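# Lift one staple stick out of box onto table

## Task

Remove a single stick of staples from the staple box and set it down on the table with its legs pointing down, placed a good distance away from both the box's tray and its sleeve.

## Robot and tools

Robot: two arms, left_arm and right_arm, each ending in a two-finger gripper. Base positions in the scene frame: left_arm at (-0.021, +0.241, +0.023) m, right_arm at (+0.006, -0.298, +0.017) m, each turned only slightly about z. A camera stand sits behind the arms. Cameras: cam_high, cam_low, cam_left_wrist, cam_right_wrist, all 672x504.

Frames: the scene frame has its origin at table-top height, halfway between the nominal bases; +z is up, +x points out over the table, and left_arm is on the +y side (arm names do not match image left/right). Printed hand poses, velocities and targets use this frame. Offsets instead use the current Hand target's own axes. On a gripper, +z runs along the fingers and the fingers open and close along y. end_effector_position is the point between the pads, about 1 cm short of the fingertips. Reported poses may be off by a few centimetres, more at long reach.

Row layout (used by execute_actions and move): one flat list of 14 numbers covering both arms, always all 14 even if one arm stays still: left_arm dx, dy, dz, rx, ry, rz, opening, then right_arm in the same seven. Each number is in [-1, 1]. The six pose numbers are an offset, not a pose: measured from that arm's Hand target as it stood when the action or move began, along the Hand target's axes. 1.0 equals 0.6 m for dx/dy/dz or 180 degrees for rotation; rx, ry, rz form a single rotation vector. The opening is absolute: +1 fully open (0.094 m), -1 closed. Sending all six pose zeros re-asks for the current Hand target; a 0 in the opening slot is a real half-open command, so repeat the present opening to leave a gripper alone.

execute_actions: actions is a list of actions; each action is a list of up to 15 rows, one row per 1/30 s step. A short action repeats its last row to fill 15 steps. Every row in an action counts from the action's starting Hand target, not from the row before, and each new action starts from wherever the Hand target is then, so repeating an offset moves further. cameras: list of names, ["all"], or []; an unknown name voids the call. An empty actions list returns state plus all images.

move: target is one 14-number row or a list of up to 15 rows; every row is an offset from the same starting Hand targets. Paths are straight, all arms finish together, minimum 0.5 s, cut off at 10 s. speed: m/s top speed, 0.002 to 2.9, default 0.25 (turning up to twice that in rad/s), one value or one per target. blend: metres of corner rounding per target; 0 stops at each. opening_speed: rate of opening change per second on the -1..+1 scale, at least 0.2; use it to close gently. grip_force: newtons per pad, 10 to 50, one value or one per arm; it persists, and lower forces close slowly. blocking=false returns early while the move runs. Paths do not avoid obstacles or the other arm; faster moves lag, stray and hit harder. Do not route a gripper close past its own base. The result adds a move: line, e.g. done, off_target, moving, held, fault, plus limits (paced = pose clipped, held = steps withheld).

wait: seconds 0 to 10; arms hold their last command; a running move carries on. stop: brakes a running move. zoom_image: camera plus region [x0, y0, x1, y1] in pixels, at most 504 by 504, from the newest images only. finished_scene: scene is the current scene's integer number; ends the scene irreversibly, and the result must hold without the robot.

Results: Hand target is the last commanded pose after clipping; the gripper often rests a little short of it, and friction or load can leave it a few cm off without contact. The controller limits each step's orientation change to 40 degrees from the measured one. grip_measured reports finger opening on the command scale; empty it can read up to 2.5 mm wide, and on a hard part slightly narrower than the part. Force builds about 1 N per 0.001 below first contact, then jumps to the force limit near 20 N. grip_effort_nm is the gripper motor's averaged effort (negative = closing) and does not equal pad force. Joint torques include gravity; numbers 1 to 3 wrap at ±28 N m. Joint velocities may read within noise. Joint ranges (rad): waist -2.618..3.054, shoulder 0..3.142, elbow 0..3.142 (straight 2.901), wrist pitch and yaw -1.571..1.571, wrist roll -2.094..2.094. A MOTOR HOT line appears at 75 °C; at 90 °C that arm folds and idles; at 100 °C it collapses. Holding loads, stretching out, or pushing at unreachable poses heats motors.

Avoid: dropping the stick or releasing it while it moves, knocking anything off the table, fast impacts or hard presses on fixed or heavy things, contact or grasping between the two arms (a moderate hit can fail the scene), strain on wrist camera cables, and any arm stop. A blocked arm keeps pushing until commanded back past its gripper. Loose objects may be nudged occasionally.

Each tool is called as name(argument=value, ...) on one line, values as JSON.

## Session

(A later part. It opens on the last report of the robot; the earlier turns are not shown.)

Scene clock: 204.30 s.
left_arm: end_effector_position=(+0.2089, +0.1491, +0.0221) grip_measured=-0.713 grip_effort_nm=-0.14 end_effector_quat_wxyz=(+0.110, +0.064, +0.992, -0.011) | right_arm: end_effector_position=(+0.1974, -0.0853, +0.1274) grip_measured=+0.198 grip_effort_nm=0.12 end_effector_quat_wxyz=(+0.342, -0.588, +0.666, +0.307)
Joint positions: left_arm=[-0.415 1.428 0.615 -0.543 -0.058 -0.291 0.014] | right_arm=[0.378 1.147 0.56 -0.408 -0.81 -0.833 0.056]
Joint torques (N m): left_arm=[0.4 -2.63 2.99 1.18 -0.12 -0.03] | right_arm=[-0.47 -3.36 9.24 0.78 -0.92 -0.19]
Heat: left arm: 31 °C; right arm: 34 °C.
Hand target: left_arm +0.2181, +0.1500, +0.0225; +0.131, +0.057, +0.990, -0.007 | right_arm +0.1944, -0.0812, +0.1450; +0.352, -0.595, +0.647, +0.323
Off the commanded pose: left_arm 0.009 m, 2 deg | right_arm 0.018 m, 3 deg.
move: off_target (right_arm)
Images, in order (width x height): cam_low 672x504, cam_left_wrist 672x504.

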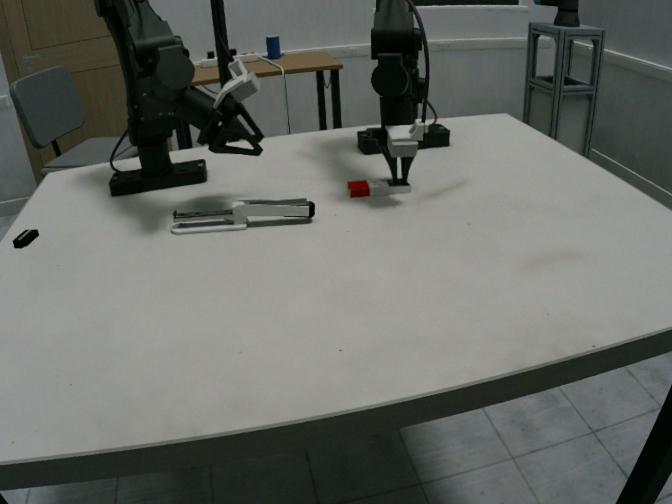

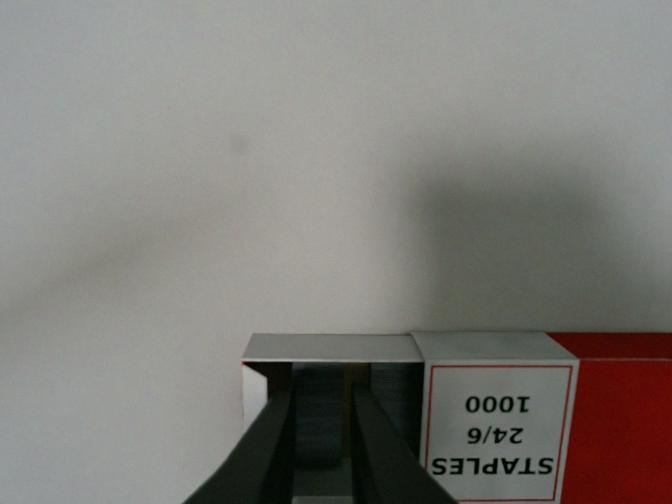

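move(target=[0,0.0025,0,0,0,0,-0.7,0,0,0,0,0,0,0.2], speed=0.04, cameras=["cam_left_wrist"])

zoom_image(camera="cam_left_wrist", region=[200, 300, 460, 504])

Scene clock: 207.73 s.
left_arm: end_effector_position=(+0.2089, +0.1491, +0.0221) grip_measured=-0.702 grip_effort_nm=0.10 end_effector_quat_wxyz=(+0.110, +0.064, +0.992, -0.011) | right_arm: end_effector_position=(+0.1974, -0.0853, +0.1274) grip_measured=+0.198 grip_effort_nm=0.12 end_effector_quat_wxyz=(+0.342, -0.588, +0.666, +0.307)
Joint positions: left_arm=[-0.415 1.428 0.615 -0.543 -0.058 -0.291 0.014] | right_arm=[0.378 1.147 0.56 -0.408 -0.81 -0.833 0.056]
Joint torques (N m): left_arm=[0.77 -2.74 2.97 1.18 -0.12 0.02] | right_arm=[-0.47 -3.36 9.22 0.77 -0.92 -0.19]
Heat: left arm: 31 °C; right arm: 34 °C.
Hand target: left_arm +0.2183, +0.1515, +0.0225; +0.131, +0.057, +0.990, -0.007 | right_arm +0.1944, -0.0812, +0.1450; +0.352, -0.595, +0.647, +0.323
Off the commanded pose: left_arm 0.010 m, 2 deg | right_arm 0.018 m, 3 deg.
move: off_target (right_arm)
Images, in order (width x height): cam_left_wrist 672x504.

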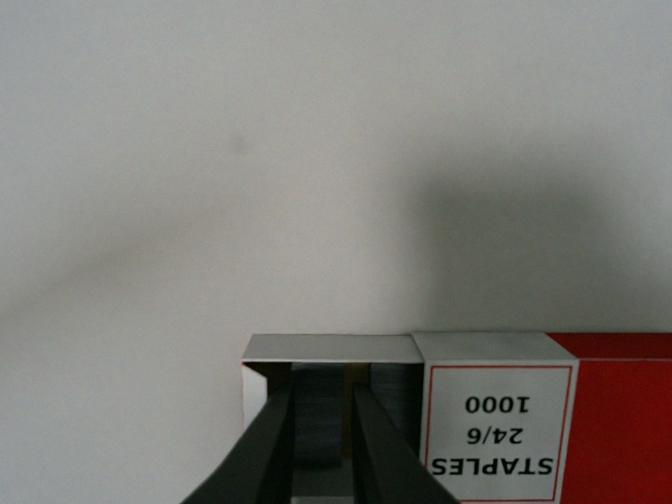

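Scaled by 1.938 from the camera's 672x504 image, which has a finer 960x720 frame.

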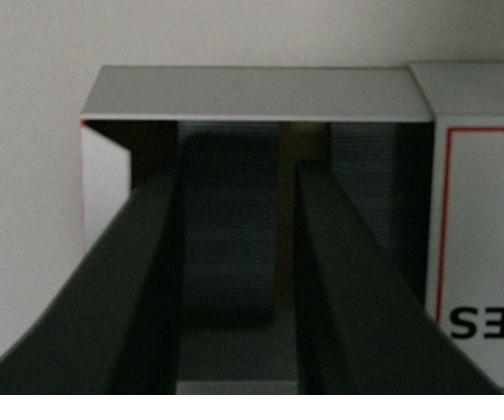

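move(target=[0,0.0035,0,0,0,0,-0.7,0,0,0,0,0,0,0.2], speed=0.04, cameras=["cam_left_wrist"])

zoom_image(camera="cam_left_wrist", region=[200, 300, 460, 504])

Scene clock: 211.70 s.
left_arm: end_effector_position=(+0.2093, +0.1502, +0.0221) grip_measured=-0.702 grip_effort_nm=0.10 end_effector_quat_wxyz=(+0.110, +0.062, +0.992, -0.010) | right_arm: end_effector_position=(+0.1974, -0.0853, +0.1274) grip_measured=+0.198 grip_effort_nm=0.12 end_effector_quat_wxyz=(+0.342, -0.588, +0.666, +0.307)
Joint positions: left_arm=[-0.411 1.428 0.615 -0.543 -0.058 -0.291 0.014] | right_arm=[0.378 1.147 0.56 -0.408 -0.81 -0.833 0.056]
Joint torques (N m): left_arm=[0.95 -3.14 2.84 1.16 -0.11 0.06] | right_arm=[-0.47 -3.33 9.24 0.77 -0.91 -0.19]
Heat: left arm: 31 °C; right arm: 34 °C.
Hand target: left_arm +0.2185, +0.1536, +0.0225; +0.131, +0.057, +0.990, -0.007 | right_arm +0.1944, -0.0812, +0.1450; +0.352, -0.595, +0.647, +0.323
Off the commanded pose: left_arm 0.010 m, 2 deg | right_arm 0.018 m, 3 deg.
move: off_target (right_arm)
Images, in order (width x height): cam_left_wrist 672x504.

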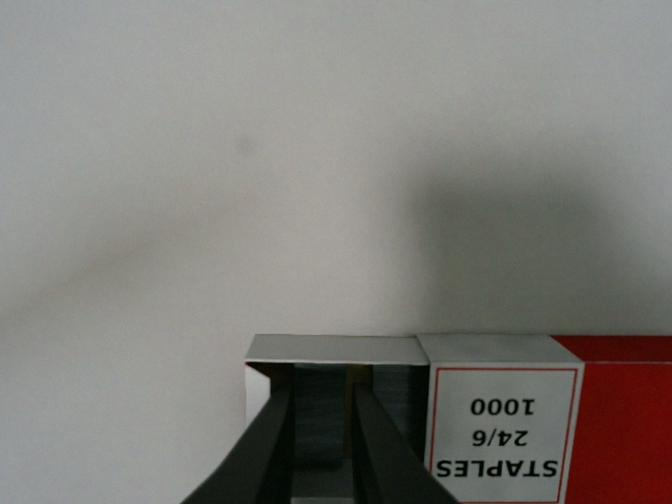

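Scaled by 1.938 from the camera's 672x504 image, which has a finer 960x720 frame.

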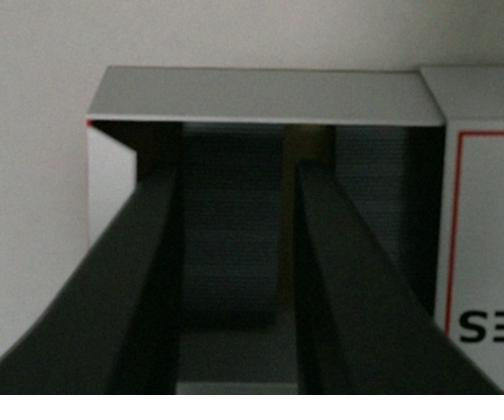

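move(target=[0.0028,-0.0025,0.0105,0,0,0,-0.7,0,0,0,0,0,0,0.2], speed=0.03, cameras=["cam_left_wrist","cam_low"])

zoom_image(camera="cam_left_wrist", region=[200, 300, 460, 504])

zoom_image(camera="cam_low", region=[330, 140, 450, 220])

Scene clock: 216.03 s.
left_arm: end_effector_position=(+0.2101, +0.1498, +0.0171) grip_measured=-0.702 grip_effort_nm=0.10 end_effector_quat_wxyz=(+0.113, +0.062, +0.992, -0.011) | right_arm: end_effector_position=(+0.1974, -0.0853, +0.1274) grip_measured=+0.198 grip_effort_nm=0.12 end_effector_quat_wxyz=(+0.342, -0.588, +0.666, +0.307)
Joint positions: left_arm=[-0.411 1.44 0.599 -0.509 -0.058 -0.291 0.014] | right_arm=[0.378 1.147 0.56 -0.408 -0.81 -0.833 0.056]
Joint torques (N m): left_arm=[0.18 -2.48 2.88 1.19 -0.11 0.03] | right_arm=[-0.47 -3.36 9.24 0.77 -0.92 -0.19]
Heat: left arm: 30 °C; right arm: 34 °C.
Hand target: left_arm +0.2184, +0.1521, +0.0160; +0.131, +0.057, +0.990, -0.007 | right_arm +0.1944, -0.0812, +0.1450; +0.352, -0.595, +0.647, +0.323
Off the commanded pose: left_arm 0.009 m, 2 deg | right_arm 0.018 m, 3 deg.
move: off_target (right_arm)
Images, in order (width x height): cam_low 672x504, cam_left_wrist 672x504.

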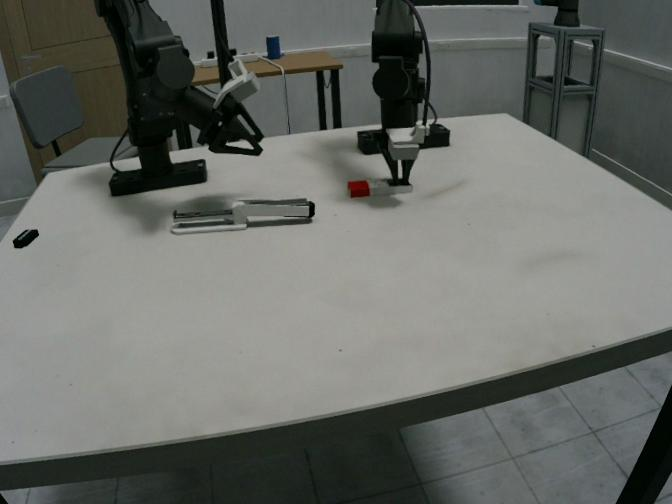

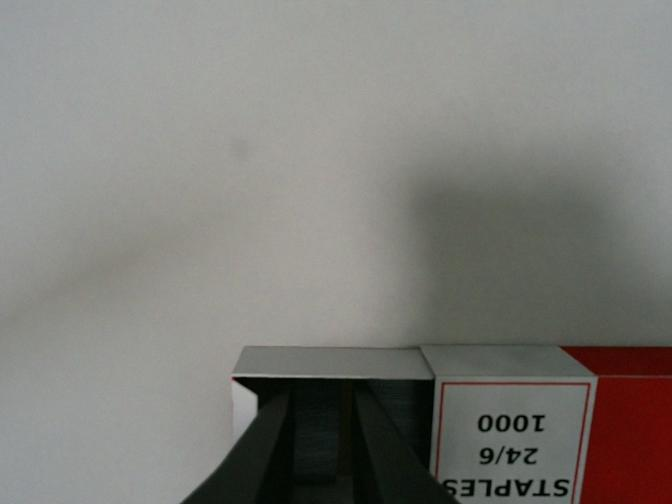

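Scaled by 1.938 from the camera's 672x504 image, which has a finer 960x720 frame.

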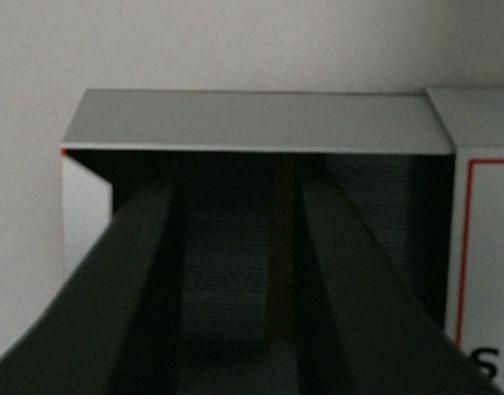

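Scaled by 4.200 from the camera's 672x504 image, which has a finer 960x720 frame.

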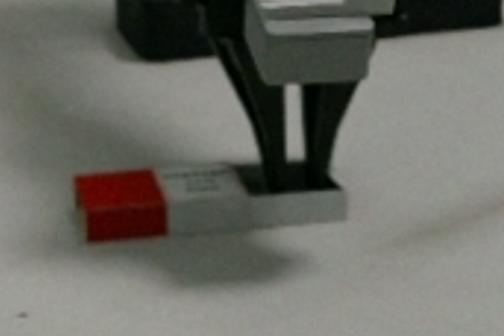

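move(target=[0.0017,0,0.0064,0,0,0,-0.7,0,0,0,0,0,0,0.2], speed=0.03, cameras=["cam_left_wrist","cam_low"])

zoom_image(camera="cam_left_wrist", region=[230, 340, 430, 504])

zoom_image(camera="cam_low", region=[330, 140, 450, 220])

Scene clock: 220.73 s.
left_arm: end_effector_position=(+0.2103, +0.1500, +0.0162) grip_measured=-0.702 grip_effort_nm=0.10 end_effector_quat_wxyz=(+0.114, +0.062, +0.992, -0.011) | right_arm: end_effector_position=(+0.1974, -0.0853, +0.1274) grip_measured=+0.198 grip_effort_nm=0.12 end_effector_quat_wxyz=(+0.342, -0.588, +0.666, +0.307)
Joint positions: left_arm=[-0.411 1.443 0.598 -0.505 -0.06 -0.291 0.014] | right_arm=[0.378 1.147 0.56 -0.408 -0.81 -0.833 0.056]
Joint torques (N m): left_arm=[0.17 -1.85 2.36 1.32 -0.1 0.02] | right_arm=[-0.47 -3.36 9.24 0.78 -0.92 -0.19]
Heat: left arm: 30 °C; right arm: 34 °C.
Hand target: left_arm +0.2184, +0.1521, +0.0120; +0.131, +0.057, +0.990, -0.007 | right_arm +0.1944, -0.0812, +0.1450; +0.352, -0.595, +0.647, +0.323
Off the commanded pose: left_arm 0.009 m, 2 deg | right_arm 0.018 m, 3 deg.
move: off_target (right_arm)
Images, in order (width x height): cam_low 672x504, cam_left_wrist 672x504.

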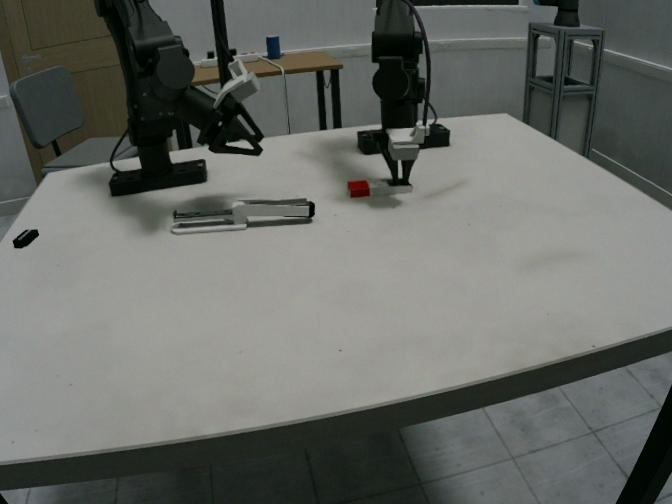

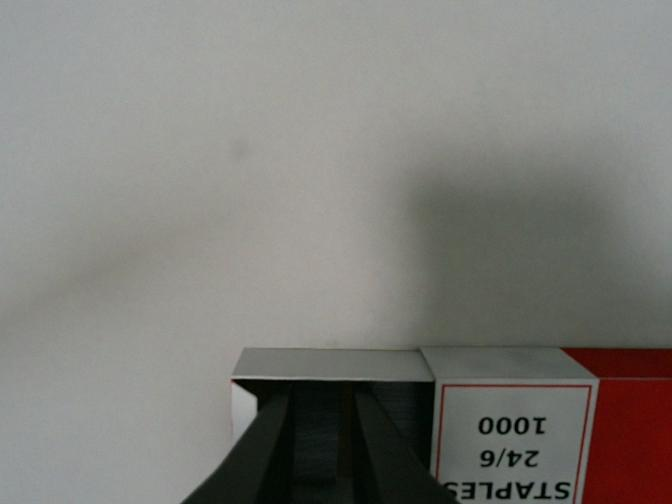

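Scaled by 2.520 from the camera's 672x504 image, which has a finer 960x720 frame.

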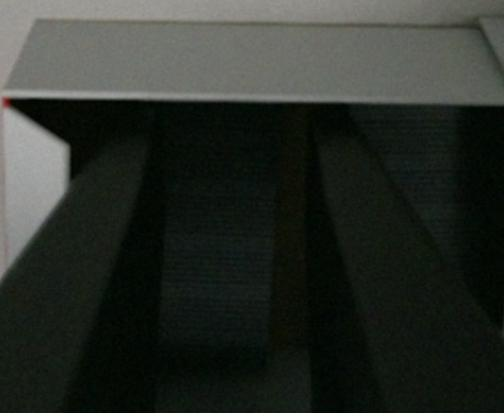

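Scaled by 4.200 from the camera's 672x504 image, which has a finer 960x720 frame.

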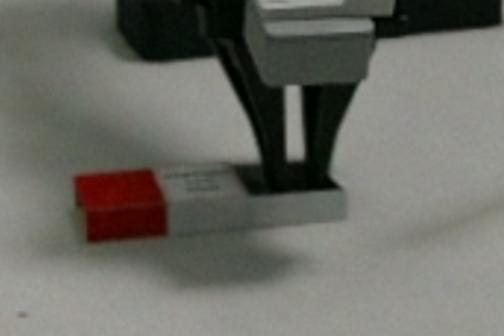

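move(target=[0,0,0,0,0,0,-0.85,0,0,0,0,0,0,0.2], speed=0.02, opening_speed=0.3, grip_force=15, cameras=["cam_left_wrist"])

zoom_image(camera="cam_left_wrist", region=[230, 340, 430, 504])

Scene clock: 224.30 s.
left_arm: end_effector_position=(+0.2130, +0.1500, +0.0165) grip_measured=-0.847 grip_effort_nm=-0.16 end_effector_quat_wxyz=(+0.119, +0.062, +0.991, -0.009) | right_arm: end_effector_position=(+0.1974, -0.0853, +0.1274) grip_measured=+0.198 grip_effort_nm=0.13 end_effector_quat_wxyz=(+0.342, -0.588, +0.666, +0.307)
Joint positions: left_arm=[-0.411 1.444 0.598 -0.494 -0.066 -0.29 0.007] | right_arm=[0.378 1.147 0.56 -0.408 -0.81 -0.833 0.056]
Joint torques (N m): left_arm=[0.16 -1.88 2.32 1.26 -0.06 0.03] | right_arm=[-0.49 -3.36 9.25 0.77 -0.92 -0.19]
Heat: left arm: 30 °C; right arm: 34 °C.
Hand target: left_arm +0.2184, +0.1521, +0.0120; +0.131, +0.057, +0.990, -0.007 | right_arm +0.1944, -0.0812, +0.1450; +0.352, -0.595, +0.647, +0.323
Off the commanded pose: left_arm 0.007 m, 1 deg | right_arm 0.018 m, 3 deg.
grip_force (N): 15, 15
move: off_target (right_arm)
Images, in order (width x height): cam_left_wrist 672x504.

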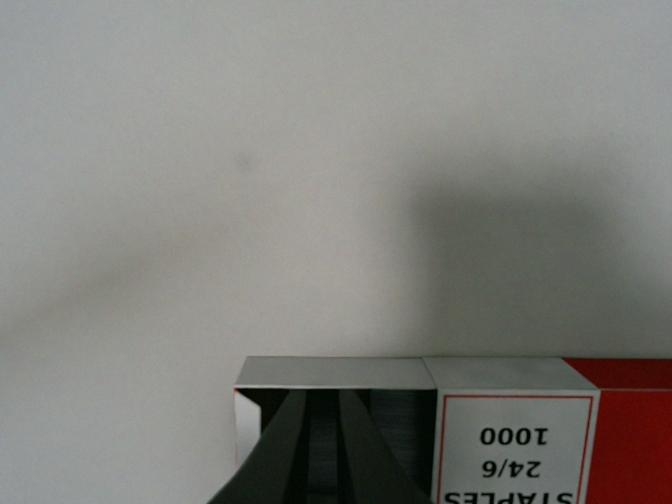

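Scaled by 2.520 from the camera's 672x504 image, which has a finer 960x720 frame.

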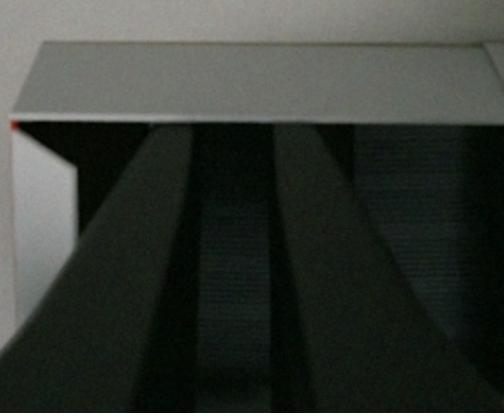

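move(target=[[0,0,0,0,0,0,-0.7,0,0,0,0,0,0,0.2],[-0.006,0,-0.0225,0,0,0,-0.7,0,0,0,0,0,0,0.2]], speed=0.03, grip_force=50, cameras=["cam_left_wrist"])

zoom_image(camera="cam_left_wrist", region=[200, 300, 460, 504])

Scene clock: 229.20 s.
left_arm: end_effector_position=(+0.2132, +0.1496, +0.0166) grip_measured=-0.702 grip_effort_nm=0.10 end_effector_quat_wxyz=(+0.119, +0.062, +0.991, -0.010) | right_arm: end_effector_position=(+0.1974, -0.0853, +0.1274) grip_measured=+0.198 grip_effort_nm=0.12 end_effector_quat_wxyz=(+0.342, -0.588, +0.666, +0.307)
Joint positions: left_arm=[-0.411 1.444 0.598 -0.492 -0.064 -0.29 0.014] | right_arm=[0.378 1.147 0.56 -0.408 -0.81 -0.833 0.056]
Joint torques (N m): left_arm=[0.23 -4.94 4.7 0.52 -0.08 0.05] | right_arm=[-0.46 -3.36 9.24 0.77 -0.92 -0.19]
Heat: left arm: 30 °C; right arm: 34 °C.
Hand target: left_arm +0.2183, +0.1521, +0.0260; +0.131, +0.057, +0.990, -0.007 | right_arm +0.1944, -0.0812, +0.1450; +0.352, -0.595, +0.647, +0.323
Off the commanded pose: left_arm 0.011 m, 1 deg | right_arm 0.018 m, 3 deg.
move: off_target (left_arm, right_arm)
Images, in order (width x height): cam_left_wrist 672x504.

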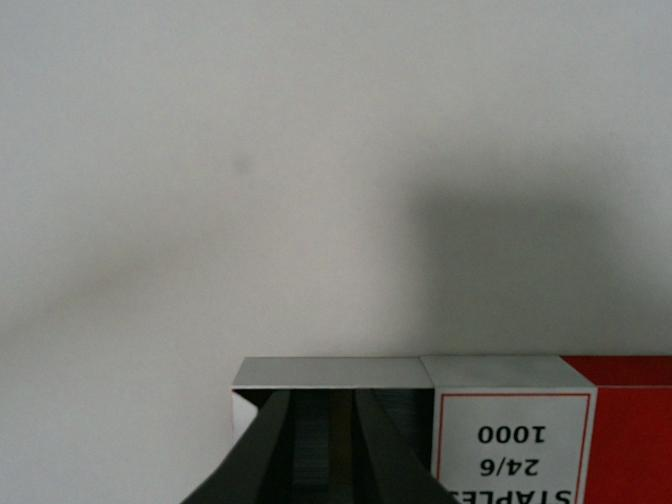

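Scaled by 1.938 from the camera's 672x504 image, which has a finer 960x720 frame.

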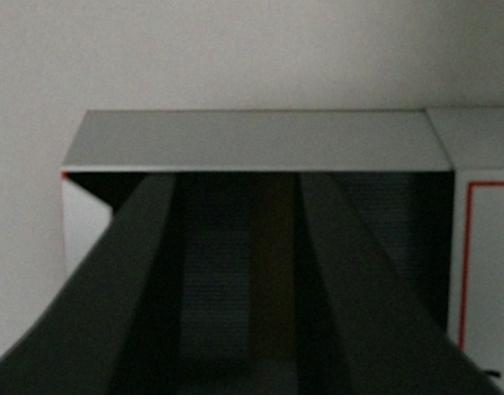

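move(target=[-0.0054,0,-0.02,0,0,0,-0.7,0,0,0,0,0,0,0.2], speed=0.04, cameras=["cam_left_wrist","cam_low"])

zoom_image(camera="cam_left_wrist", region=[200, 300, 460, 504])

Scene clock: 236.23 s.
left_arm: end_effector_position=(+0.2058, +0.1532, +0.0223) grip_measured=-0.702 grip_effort_nm=0.10 end_effector_quat_wxyz=(+0.108, +0.062, +0.992, -0.005) | right_arm: end_effector_position=(+0.1974, -0.0853, +0.1274) grip_measured=+0.198 grip_effort_nm=0.12 end_effector_quat_wxyz=(+0.342, -0.588, +0.666, +0.307)
Joint positions: left_arm=[-0.411 1.417 0.609 -0.557 -0.066 -0.29 0.014] | right_arm=[0.378 1.147 0.56 -0.408 -0.81 -0.833 0.056]
Joint torques (N m): left_arm=[0.2 -5.19 6.16 0.52 -0.04 0.01] | right_arm=[-0.46 -3.34 9.24 0.77 -0.92 -0.19]
Heat: left arm: 30 °C; right arm: 34 °C.
Hand target: left_arm +0.2184, +0.1521, +0.0384; +0.131, +0.057, +0.990, -0.007 | right_arm +0.1944, -0.0812, +0.1450; +0.352, -0.595, +0.647, +0.323
Off the commanded pose: left_arm 0.020 m, 3 deg | right_arm 0.018 m, 3 deg.
move: off_target (left_arm, right_arm)
Images, in order (width x height): cam_low 672x504, cam_left_wrist 672x504.

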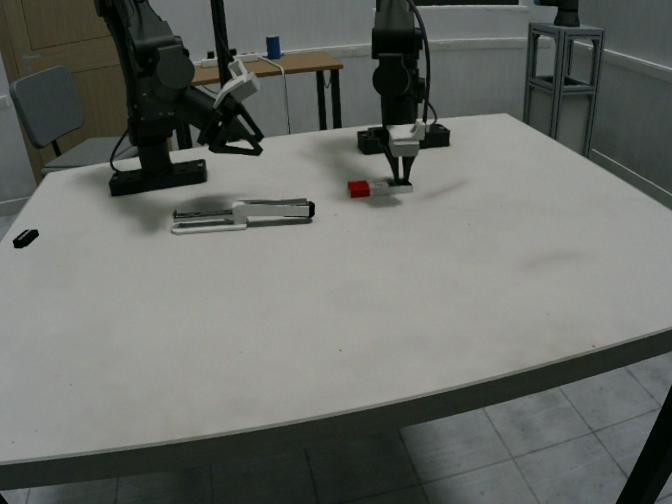

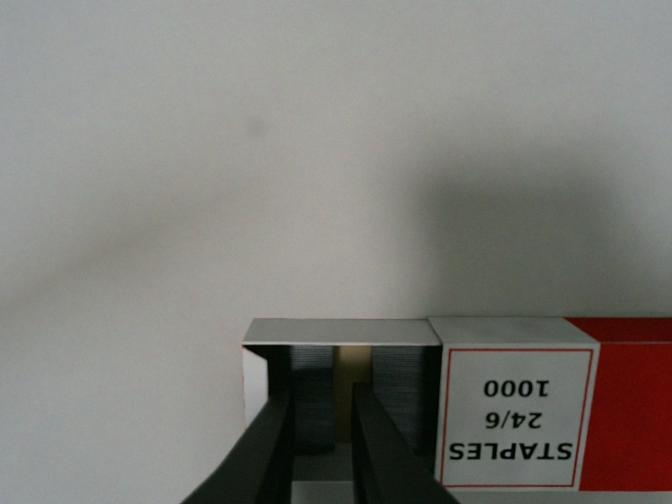

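Scaled by 1.938 from the camera's 672x504 image, which has a finer 960x720 frame.

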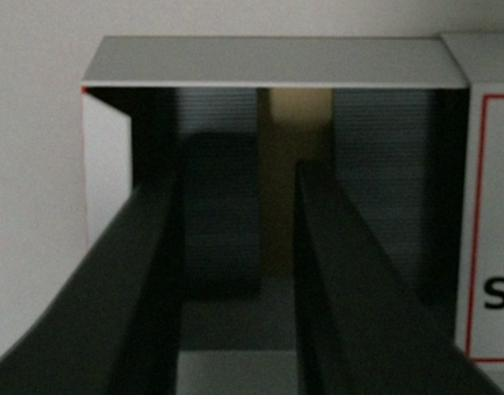

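move(target=[-0.0129,0,-0.0483,0,0,0,-0.7,0,0,0,0,0,0,0.2], speed=0.08, cameras=["cam_left_wrist","cam_low","cam_high"])

zoom_image(camera="cam_left_wrist", region=[250, 250, 430, 420])

zoom_image(camera="cam_low", region=[330, 160, 430, 215])

zoom_image(camera="cam_high", region=[330, 210, 410, 260])

Scene clock: 240.33 s.
left_arm: end_effector_position=(+0.2076, +0.1524, +0.0517) grip_measured=-0.702 grip_effort_nm=0.10 end_effector_quat_wxyz=(+0.108, +0.062, +0.992, -0.005) | right_arm: end_effector_position=(+0.1974, -0.0853, +0.1274) grip_measured=+0.198 grip_effort_nm=0.13 end_effector_quat_wxyz=(+0.342, -0.588, +0.666, +0.307)
Joint positions: left_arm=[-0.411 1.357 0.694 -0.703 -0.066 -0.29 0.014] | right_arm=[0.378 1.147 0.56 -0.408 -0.81 -0.833 0.056]
Joint torques (N m): left_arm=[0.13 -4.86 6.54 0.49 -0.07 0.02] | right_arm=[-0.49 -3.34 9.24 0.77 -0.92 -0.19]
Heat: left arm: 30 °C; right arm: 34 °C.
Hand target: left_arm +0.2183, +0.1521, +0.0684; +0.131, +0.057, +0.990, -0.007 | right_arm +0.1944, -0.0812, +0.1450; +0.352, -0.595, +0.647, +0.323
Off the commanded pose: left_arm 0.020 m, 3 deg | right_arm 0.018 m, 3 deg.
move: off_target (left_arm, right_arm)
Images, in order (width x height): cam_high 672x504, cam_low 672x504, cam_left_wrist 672x504.

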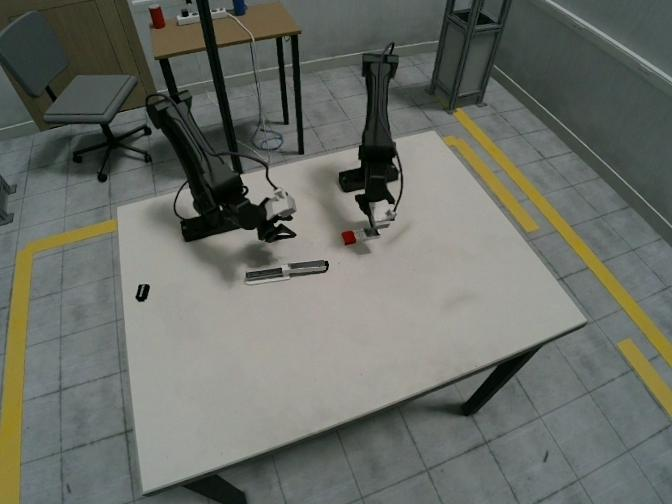

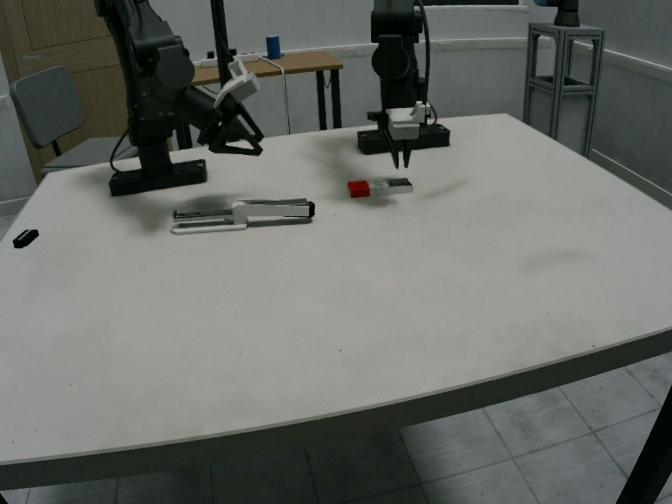

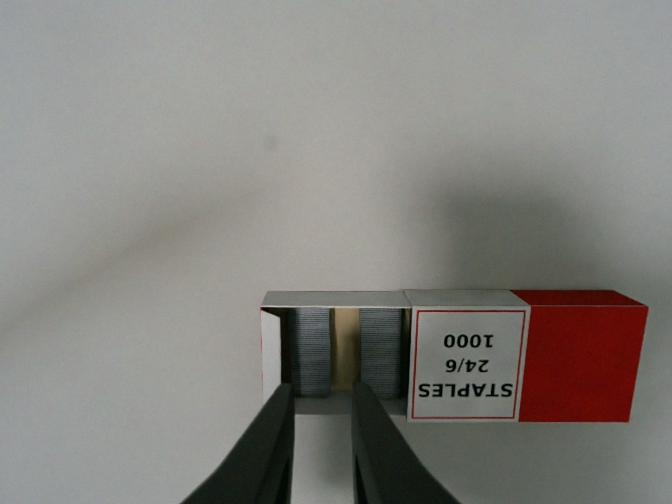

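Scaled by 2.800 from the camera's 672x504 image, which has a finer 960x720 frame.

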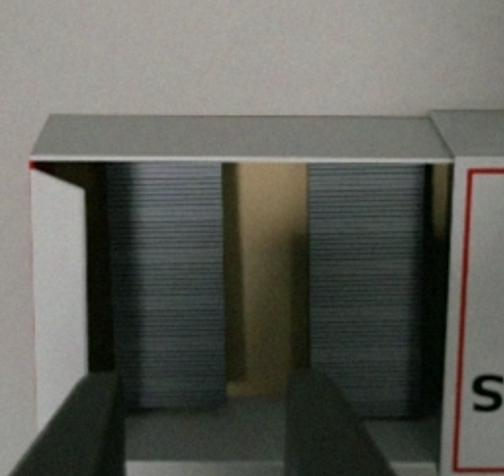

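Scaled by 5.040 from the camera's 672x504 image, which has a finer 960x720 frame.

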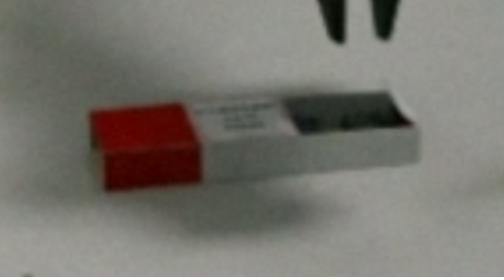

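Scaled by 6.300 from the camera's 672x504 image, which has a finer 960x720 frame.

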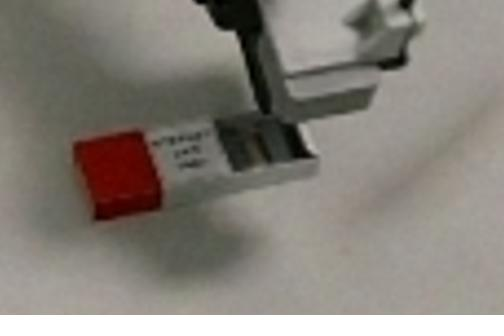

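move(target=[0.0165,0.0115,0.06,0,0,0,-0.6,0,0,0,0,0,0,0.2], speed=0.06, cameras=["cam_left_wrist","cam_low"])

zoom_image(camera="cam_left_wrist", region=[200, 300, 460, 504])

zoom_image(camera="cam_low", region=[330, 160, 430, 215])

Scene clock: 252.63 s.
left_arm: end_effector_position=(+0.2098, +0.1580, +0.0307) grip_measured=-0.602 grip_effort_nm=0.10 end_effector_quat_wxyz=(+0.113, +0.057, +0.992, -0.005) | right_arm: end_effector_position=(+0.1974, -0.0853, +0.1274) grip_measured=+0.198 grip_effort_nm=0.13 end_effector_quat_wxyz=(+0.342, -0.588, +0.666, +0.307)
Joint positions: left_arm=[-0.386 1.392 0.625 -0.586 -0.066 -0.276 0.019] | right_arm=[0.378 1.147 0.56 -0.408 -0.81 -0.833 0.056]
Joint torques (N m): left_arm=[0.84 -2.43 3.29 1.17 -0.01 0.1] | right_arm=[-0.47 -3.36 9.24 0.78 -0.92 -0.19]
Heat: left arm: 31 °C; right arm: 34 °C.
Hand target: left_arm +0.2189, +0.1590, +0.0311; +0.131, +0.057, +0.990, -0.007 | right_arm +0.1944, -0.0812, +0.1450; +0.352, -0.595, +0.647, +0.323
Off the commanded pose: left_arm 0.009 m, 2 deg | right_arm 0.018 m, 3 deg.
move: off_target (right_arm)
Images, in order (width x height): cam_low 672x504, cam_left_wrist 672x504.

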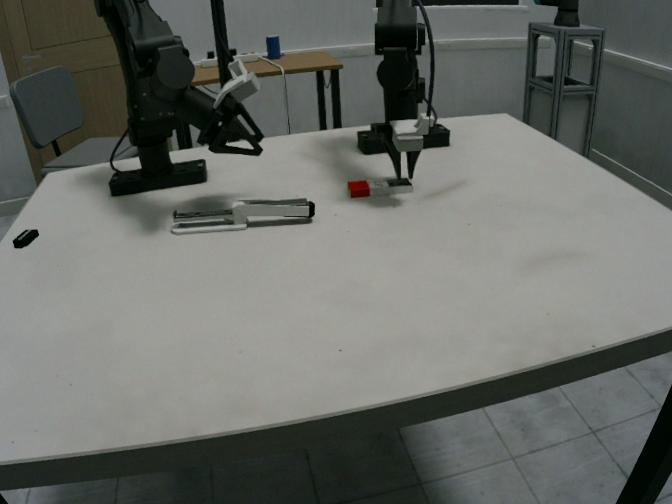

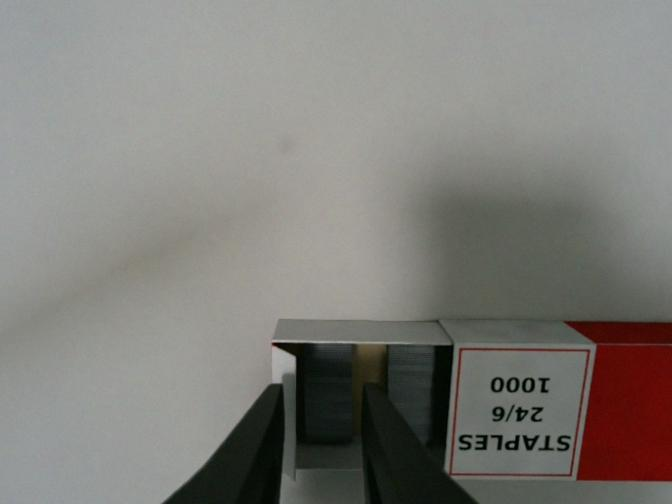

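Scaled by 1.938 from the camera's 672x504 image, which has a finer 960x720 frame.

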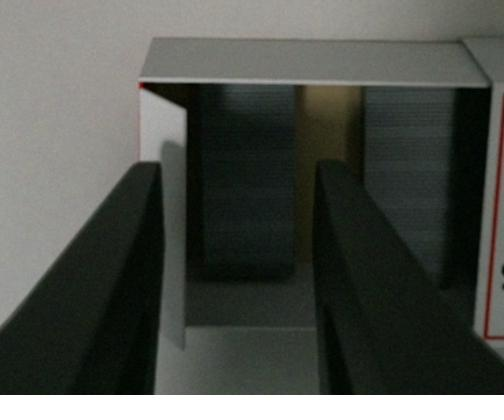

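Scaled by 5.040 from the camera's 672x504 image, which has a finer 960x720 frame.

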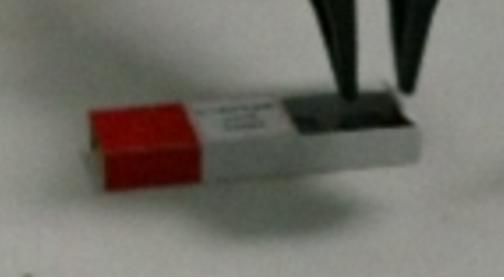

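move(target=[0,-0.006,0,0,0,0,-0.7,0,0,0,0,0,0,0.2], speed=0.04, cameras=["cam_left_wrist"])

zoom_image(camera="cam_left_wrist", region=[200, 300, 460, 504])

Scene clock: 265.97 s.
left_arm: end_effector_position=(+0.2092, +0.1583, +0.0294) grip_measured=-0.698 grip_effort_nm=-0.14 end_effector_quat_wxyz=(+0.110, +0.060, +0.992, -0.004) | right_arm: end_effector_position=(+0.1974, -0.0853, +0.1274) grip_measured=+0.198 grip_effort_nm=0.12 end_effector_quat_wxyz=(+0.342, -0.588, +0.666, +0.307)
Joint positions: left_arm=[-0.386 1.398 0.625 -0.586 -0.066 -0.27 0.014] | right_arm=[0.378 1.147 0.56 -0.408 -0.81 -0.833 0.056]
Joint torques (N m): left_arm=[-0.79 -2.71 3.4 1.15 -0.03 -0.06] | right_arm=[-0.44 -3.36 9.22 0.77 -0.92 -0.19]
Heat: left arm: 30 °C; right arm: 34 °C.
Hand target: left_arm +0.2185, +0.1554, +0.0311; +0.131, +0.057, +0.990, -0.007 | right_arm +0.1944, -0.0812, +0.1450; +0.352, -0.595, +0.647, +0.323
Off the commanded pose: left_arm 0.010 m, 2 deg | right_arm 0.018 m, 3 deg.
move: off_target (right_arm)
Images, in order (width x height): cam_left_wrist 672x504.

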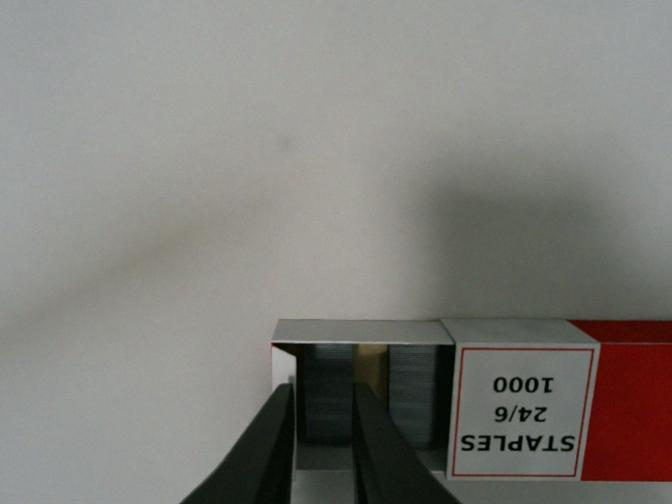

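Scaled by 1.938 from the camera's 672x504 image, which has a finer 960x720 frame.

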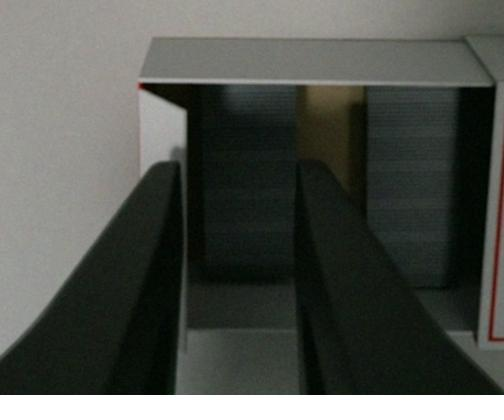

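move(target=[0,-0.004,0,0,0,0,-0.7,0,0,0,0,0,0,0.2], speed=0.04, cameras=["cam_left_wrist"])

zoom_image(camera="cam_left_wrist", region=[200, 300, 460, 504])

Scene clock: 270.03 s.
left_arm: end_effector_position=(+0.2092, +0.1583, +0.0294) grip_measured=-0.698 grip_effort_nm=-0.14 end_effector_quat_wxyz=(+0.110, +0.060, +0.992, -0.004) | right_arm: end_effector_position=(+0.1974, -0.0853, +0.1274) grip_measured=+0.198 grip_effort_nm=0.12 end_effector_quat_wxyz=(+0.342, -0.588, +0.666, +0.307)
Joint positions: left_arm=[-0.386 1.398 0.625 -0.586 -0.066 -0.27 0.014] | right_arm=[0.378 1.147 0.56 -0.408 -0.81 -0.833 0.056]
Joint torques (N m): left_arm=[-0.84 -2.22 3.49 1.15 -0.06 -0.13] | right_arm=[-0.47 -3.36 9.24 0.78 -0.92 -0.19]
Heat: left arm: 30 °C; right arm: 34 °C.
Hand target: left_arm +0.2182, +0.1530, +0.0311; +0.131, +0.057, +0.990, -0.007 | right_arm +0.1944, -0.0812, +0.1450; +0.352, -0.595, +0.647, +0.323
Off the commanded pose: left_arm 0.011 m, 2 deg | right_arm 0.018 m, 3 deg.
move: off_target (left_arm, right_arm)
Images, in order (width x height): cam_left_wrist 672x504.

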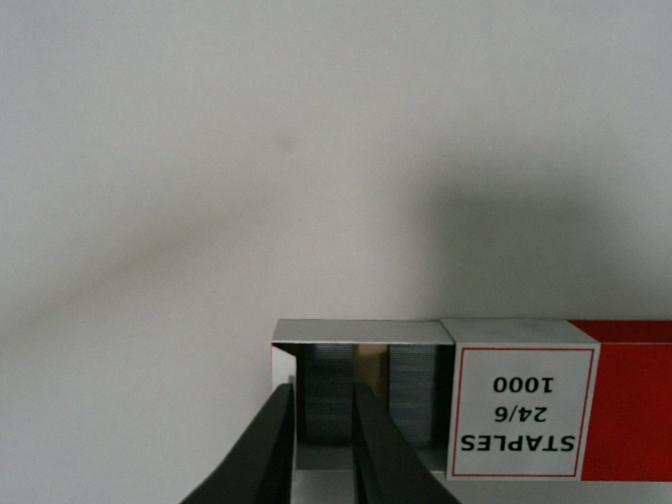

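Scaled by 1.938 from the camera's 672x504 image, which has a finer 960x720 frame.

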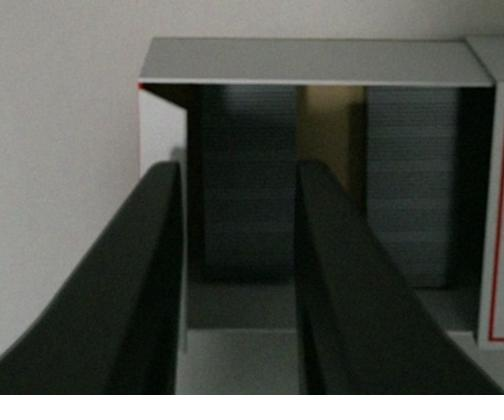

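move(target=[0,-0.003,0,0,0,0,-0.7,0,0,0,0,0,0,0.2], speed=0.04, cameras=["cam_left_wrist"])

zoom_image(camera="cam_left_wrist", region=[200, 300, 460, 504])

Scene clock: 272.90 s.
left_arm: end_effector_position=(+0.2082, +0.1571, +0.0283) grip_measured=-0.698 grip_effort_nm=-0.14 end_effector_quat_wxyz=(+0.108, +0.061, +0.992, -0.004) | right_arm: end_effector_position=(+0.1974, -0.0853, +0.1274) grip_measured=+0.198 grip_effort_nm=0.12 end_effector_quat_wxyz=(+0.342, -0.588, +0.666, +0.307)
Joint positions: left_arm=[-0.392 1.403 0.625 -0.586 -0.066 -0.274 0.014] | right_arm=[0.378 1.147 0.56 -0.408 -0.81 -0.833 0.056]
Joint torques (N m): left_arm=[-0.96 -2.45 3.7 1.12 -0.09 -0.14] | right_arm=[-0.46 -3.36 9.24 0.77 -0.92 -0.19]
Heat: left arm: 30 °C; right arm: 35 °C.
Hand target: left_arm +0.2180, +0.1512, +0.0311; +0.131, +0.057, +0.990, -0.007 | right_arm +0.1944, -0.0812, +0.1450; +0.352, -0.595, +0.647, +0.323
Off the commanded pose: left_arm 0.012 m, 3 deg | right_arm 0.018 m, 3 deg.
move: off_target (left_arm, right_arm)
Images, in order (width x height): cam_left_wrist 672x504.

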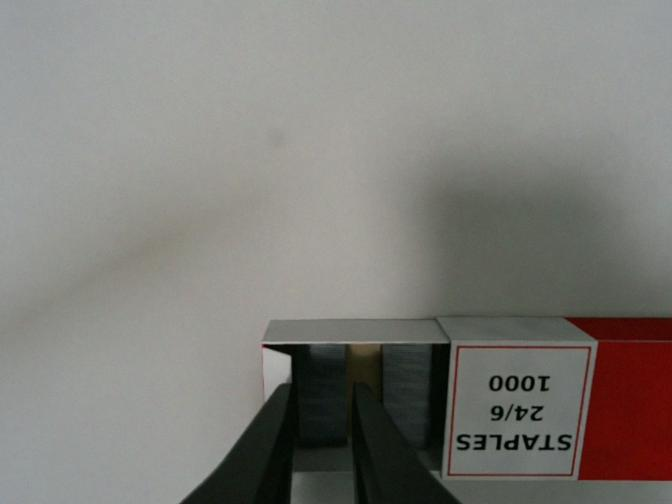

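Scaled by 1.938 from the camera's 672x504 image, which has a finer 960x720 frame.

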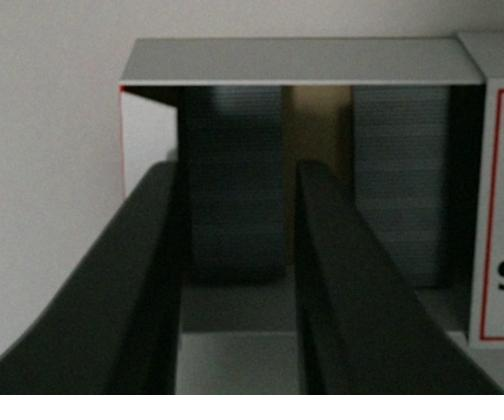

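move(target=[0.0056,0.008,0.021,0,0,0,-0.7,0,0,0,0,0,0,0.2], speed=0.03, cameras=["cam_left_wrist","cam_low"])

zoom_image(camera="cam_left_wrist", region=[200, 300, 460, 504])

Scene clock: 277.57 s.
left_arm: end_effector_position=(+0.2100, +0.1563, +0.0176) grip_measured=-0.698 grip_effort_nm=-0.14 end_effector_quat_wxyz=(+0.113, +0.061, +0.992, -0.005) | right_arm: end_effector_position=(+0.1974, -0.0853, +0.1274) grip_measured=+0.198 grip_effort_nm=0.12 end_effector_quat_wxyz=(+0.342, -0.588, +0.666, +0.307)
Joint positions: left_arm=[-0.392 1.432 0.596 -0.519 -0.066 -0.274 0.014] | right_arm=[0.378 1.147 0.56 -0.408 -0.81 -0.833 0.056]
Joint torques (N m): left_arm=[0.75 -2.63 2.95 1.18 -0.02 0.03] | right_arm=[-0.47 -3.34 9.24 0.77 -0.92 -0.19]
Heat: left arm: 30 °C; right arm: 35 °C.
Hand target: left_arm +0.2186, +0.1560, +0.0180; +0.131, +0.057, +0.990, -0.007 | right_arm +0.1944, -0.0812, +0.1450; +0.352, -0.595, +0.647, +0.323
Off the commanded pose: left_arm 0.009 m, 2 deg | right_arm 0.018 m, 3 deg.
move: off_target (right_arm)
Images, in order (width x height): cam_low 672x504, cam_left_wrist 672x504.

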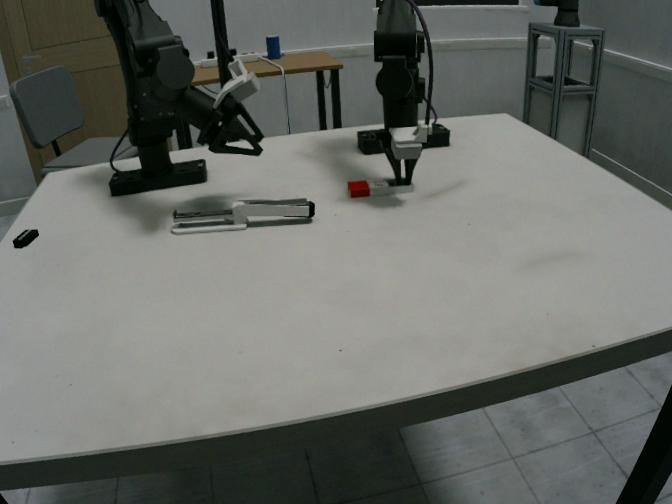

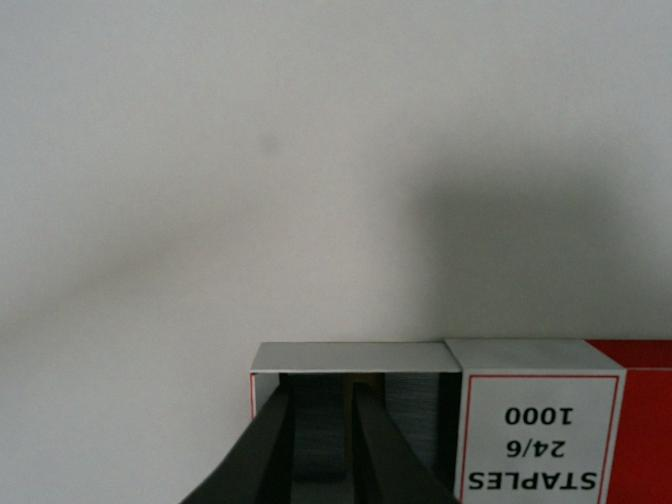

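Scaled by 1.938 from the camera's 672x504 image, which has a finer 960x720 frame.

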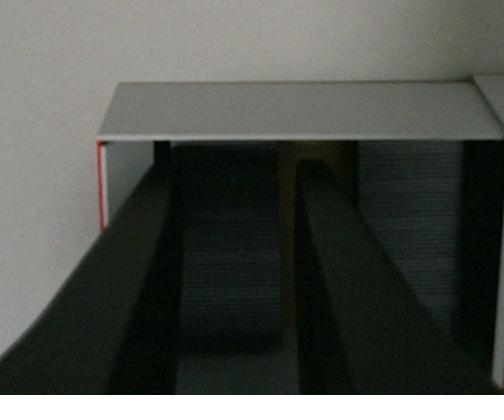

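move(target=[[0,0,0,0,0,0,-0.65,0,0,0,0,0,0,0.2],[0.0019,0,0.0072,0,0,0,-0.65,0,0,0,0,0,0,0.2]], speed=0.03, cameras=["cam_left_wrist","cam_low"])

zoom_image(camera="cam_left_wrist", region=[230, 340, 430, 504])

zoom_image(camera="cam_low", region=[350, 150, 430, 215])

Scene clock: 286.67 s.
left_arm: end_effector_position=(+0.2125, +0.1553, +0.0161) grip_measured=-0.652 grip_effort_nm=0.10 end_effector_quat_wxyz=(+0.117, +0.060, +0.991, -0.007) | right_arm: end_effector_position=(+0.1974, -0.0853, +0.1274) grip_measured=+0.198 grip_effort_nm=0.12 end_effector_quat_wxyz=(+0.342, -0.588, +0.666, +0.307)
Joint positions: left_arm=[-0.392 1.44 0.593 -0.499 -0.066 -0.274 0.016] | right_arm=[0.378 1.147 0.56 -0.408 -0.81 -0.833 0.056]
Joint torques (N m): left_arm=[0.81 -2.43 2.58 1.24 -0.03 0.06] | right_arm=[-0.46 -3.36 9.24 0.77 -0.92 -0.19]
Heat: left arm: 30 °C; right arm: 35 °C.
Hand target: left_arm +0.2186, +0.1560, +0.0136; +0.131, +0.057, +0.990, -0.007 | right_arm +0.1944, -0.0812, +0.1450; +0.352, -0.595, +0.647, +0.323
Off the commanded pose: left_arm 0.007 m, 2 deg | right_arm 0.018 m, 3 deg.
move: off_target (right_arm)
Images, in order (width x height): cam_low 672x504, cam_left_wrist 672x504.

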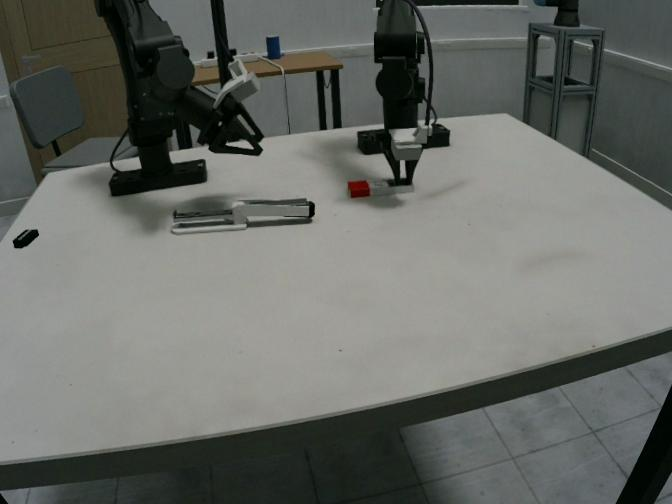

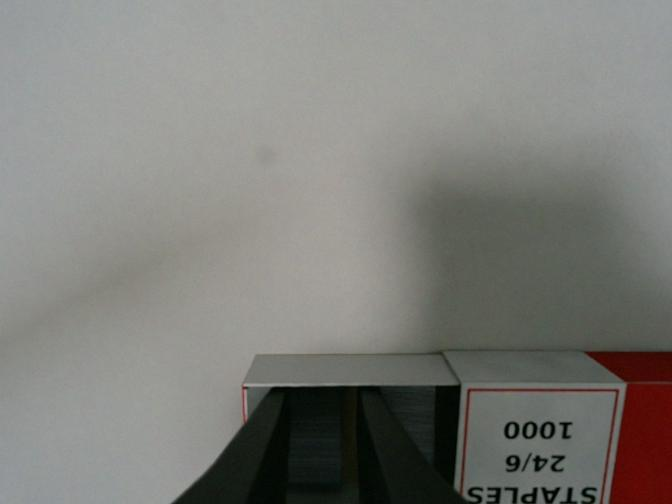

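Scaled by 2.520 from the camera's 672x504 image, which has a finer 960x720 frame.

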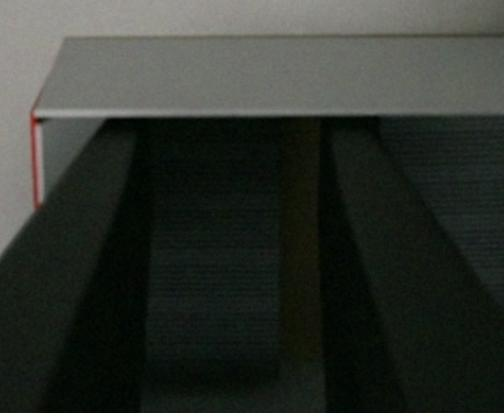

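Scaled by 6.300 from the camera's 672x504 image, which has a finer 960x720 frame.

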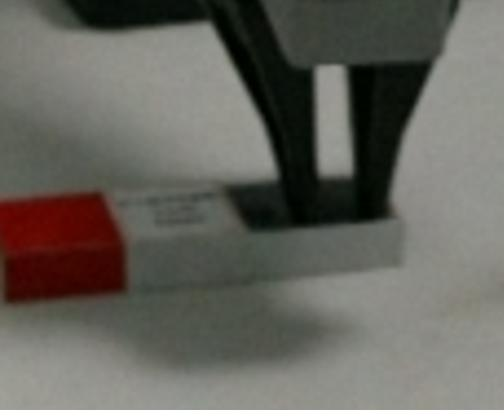

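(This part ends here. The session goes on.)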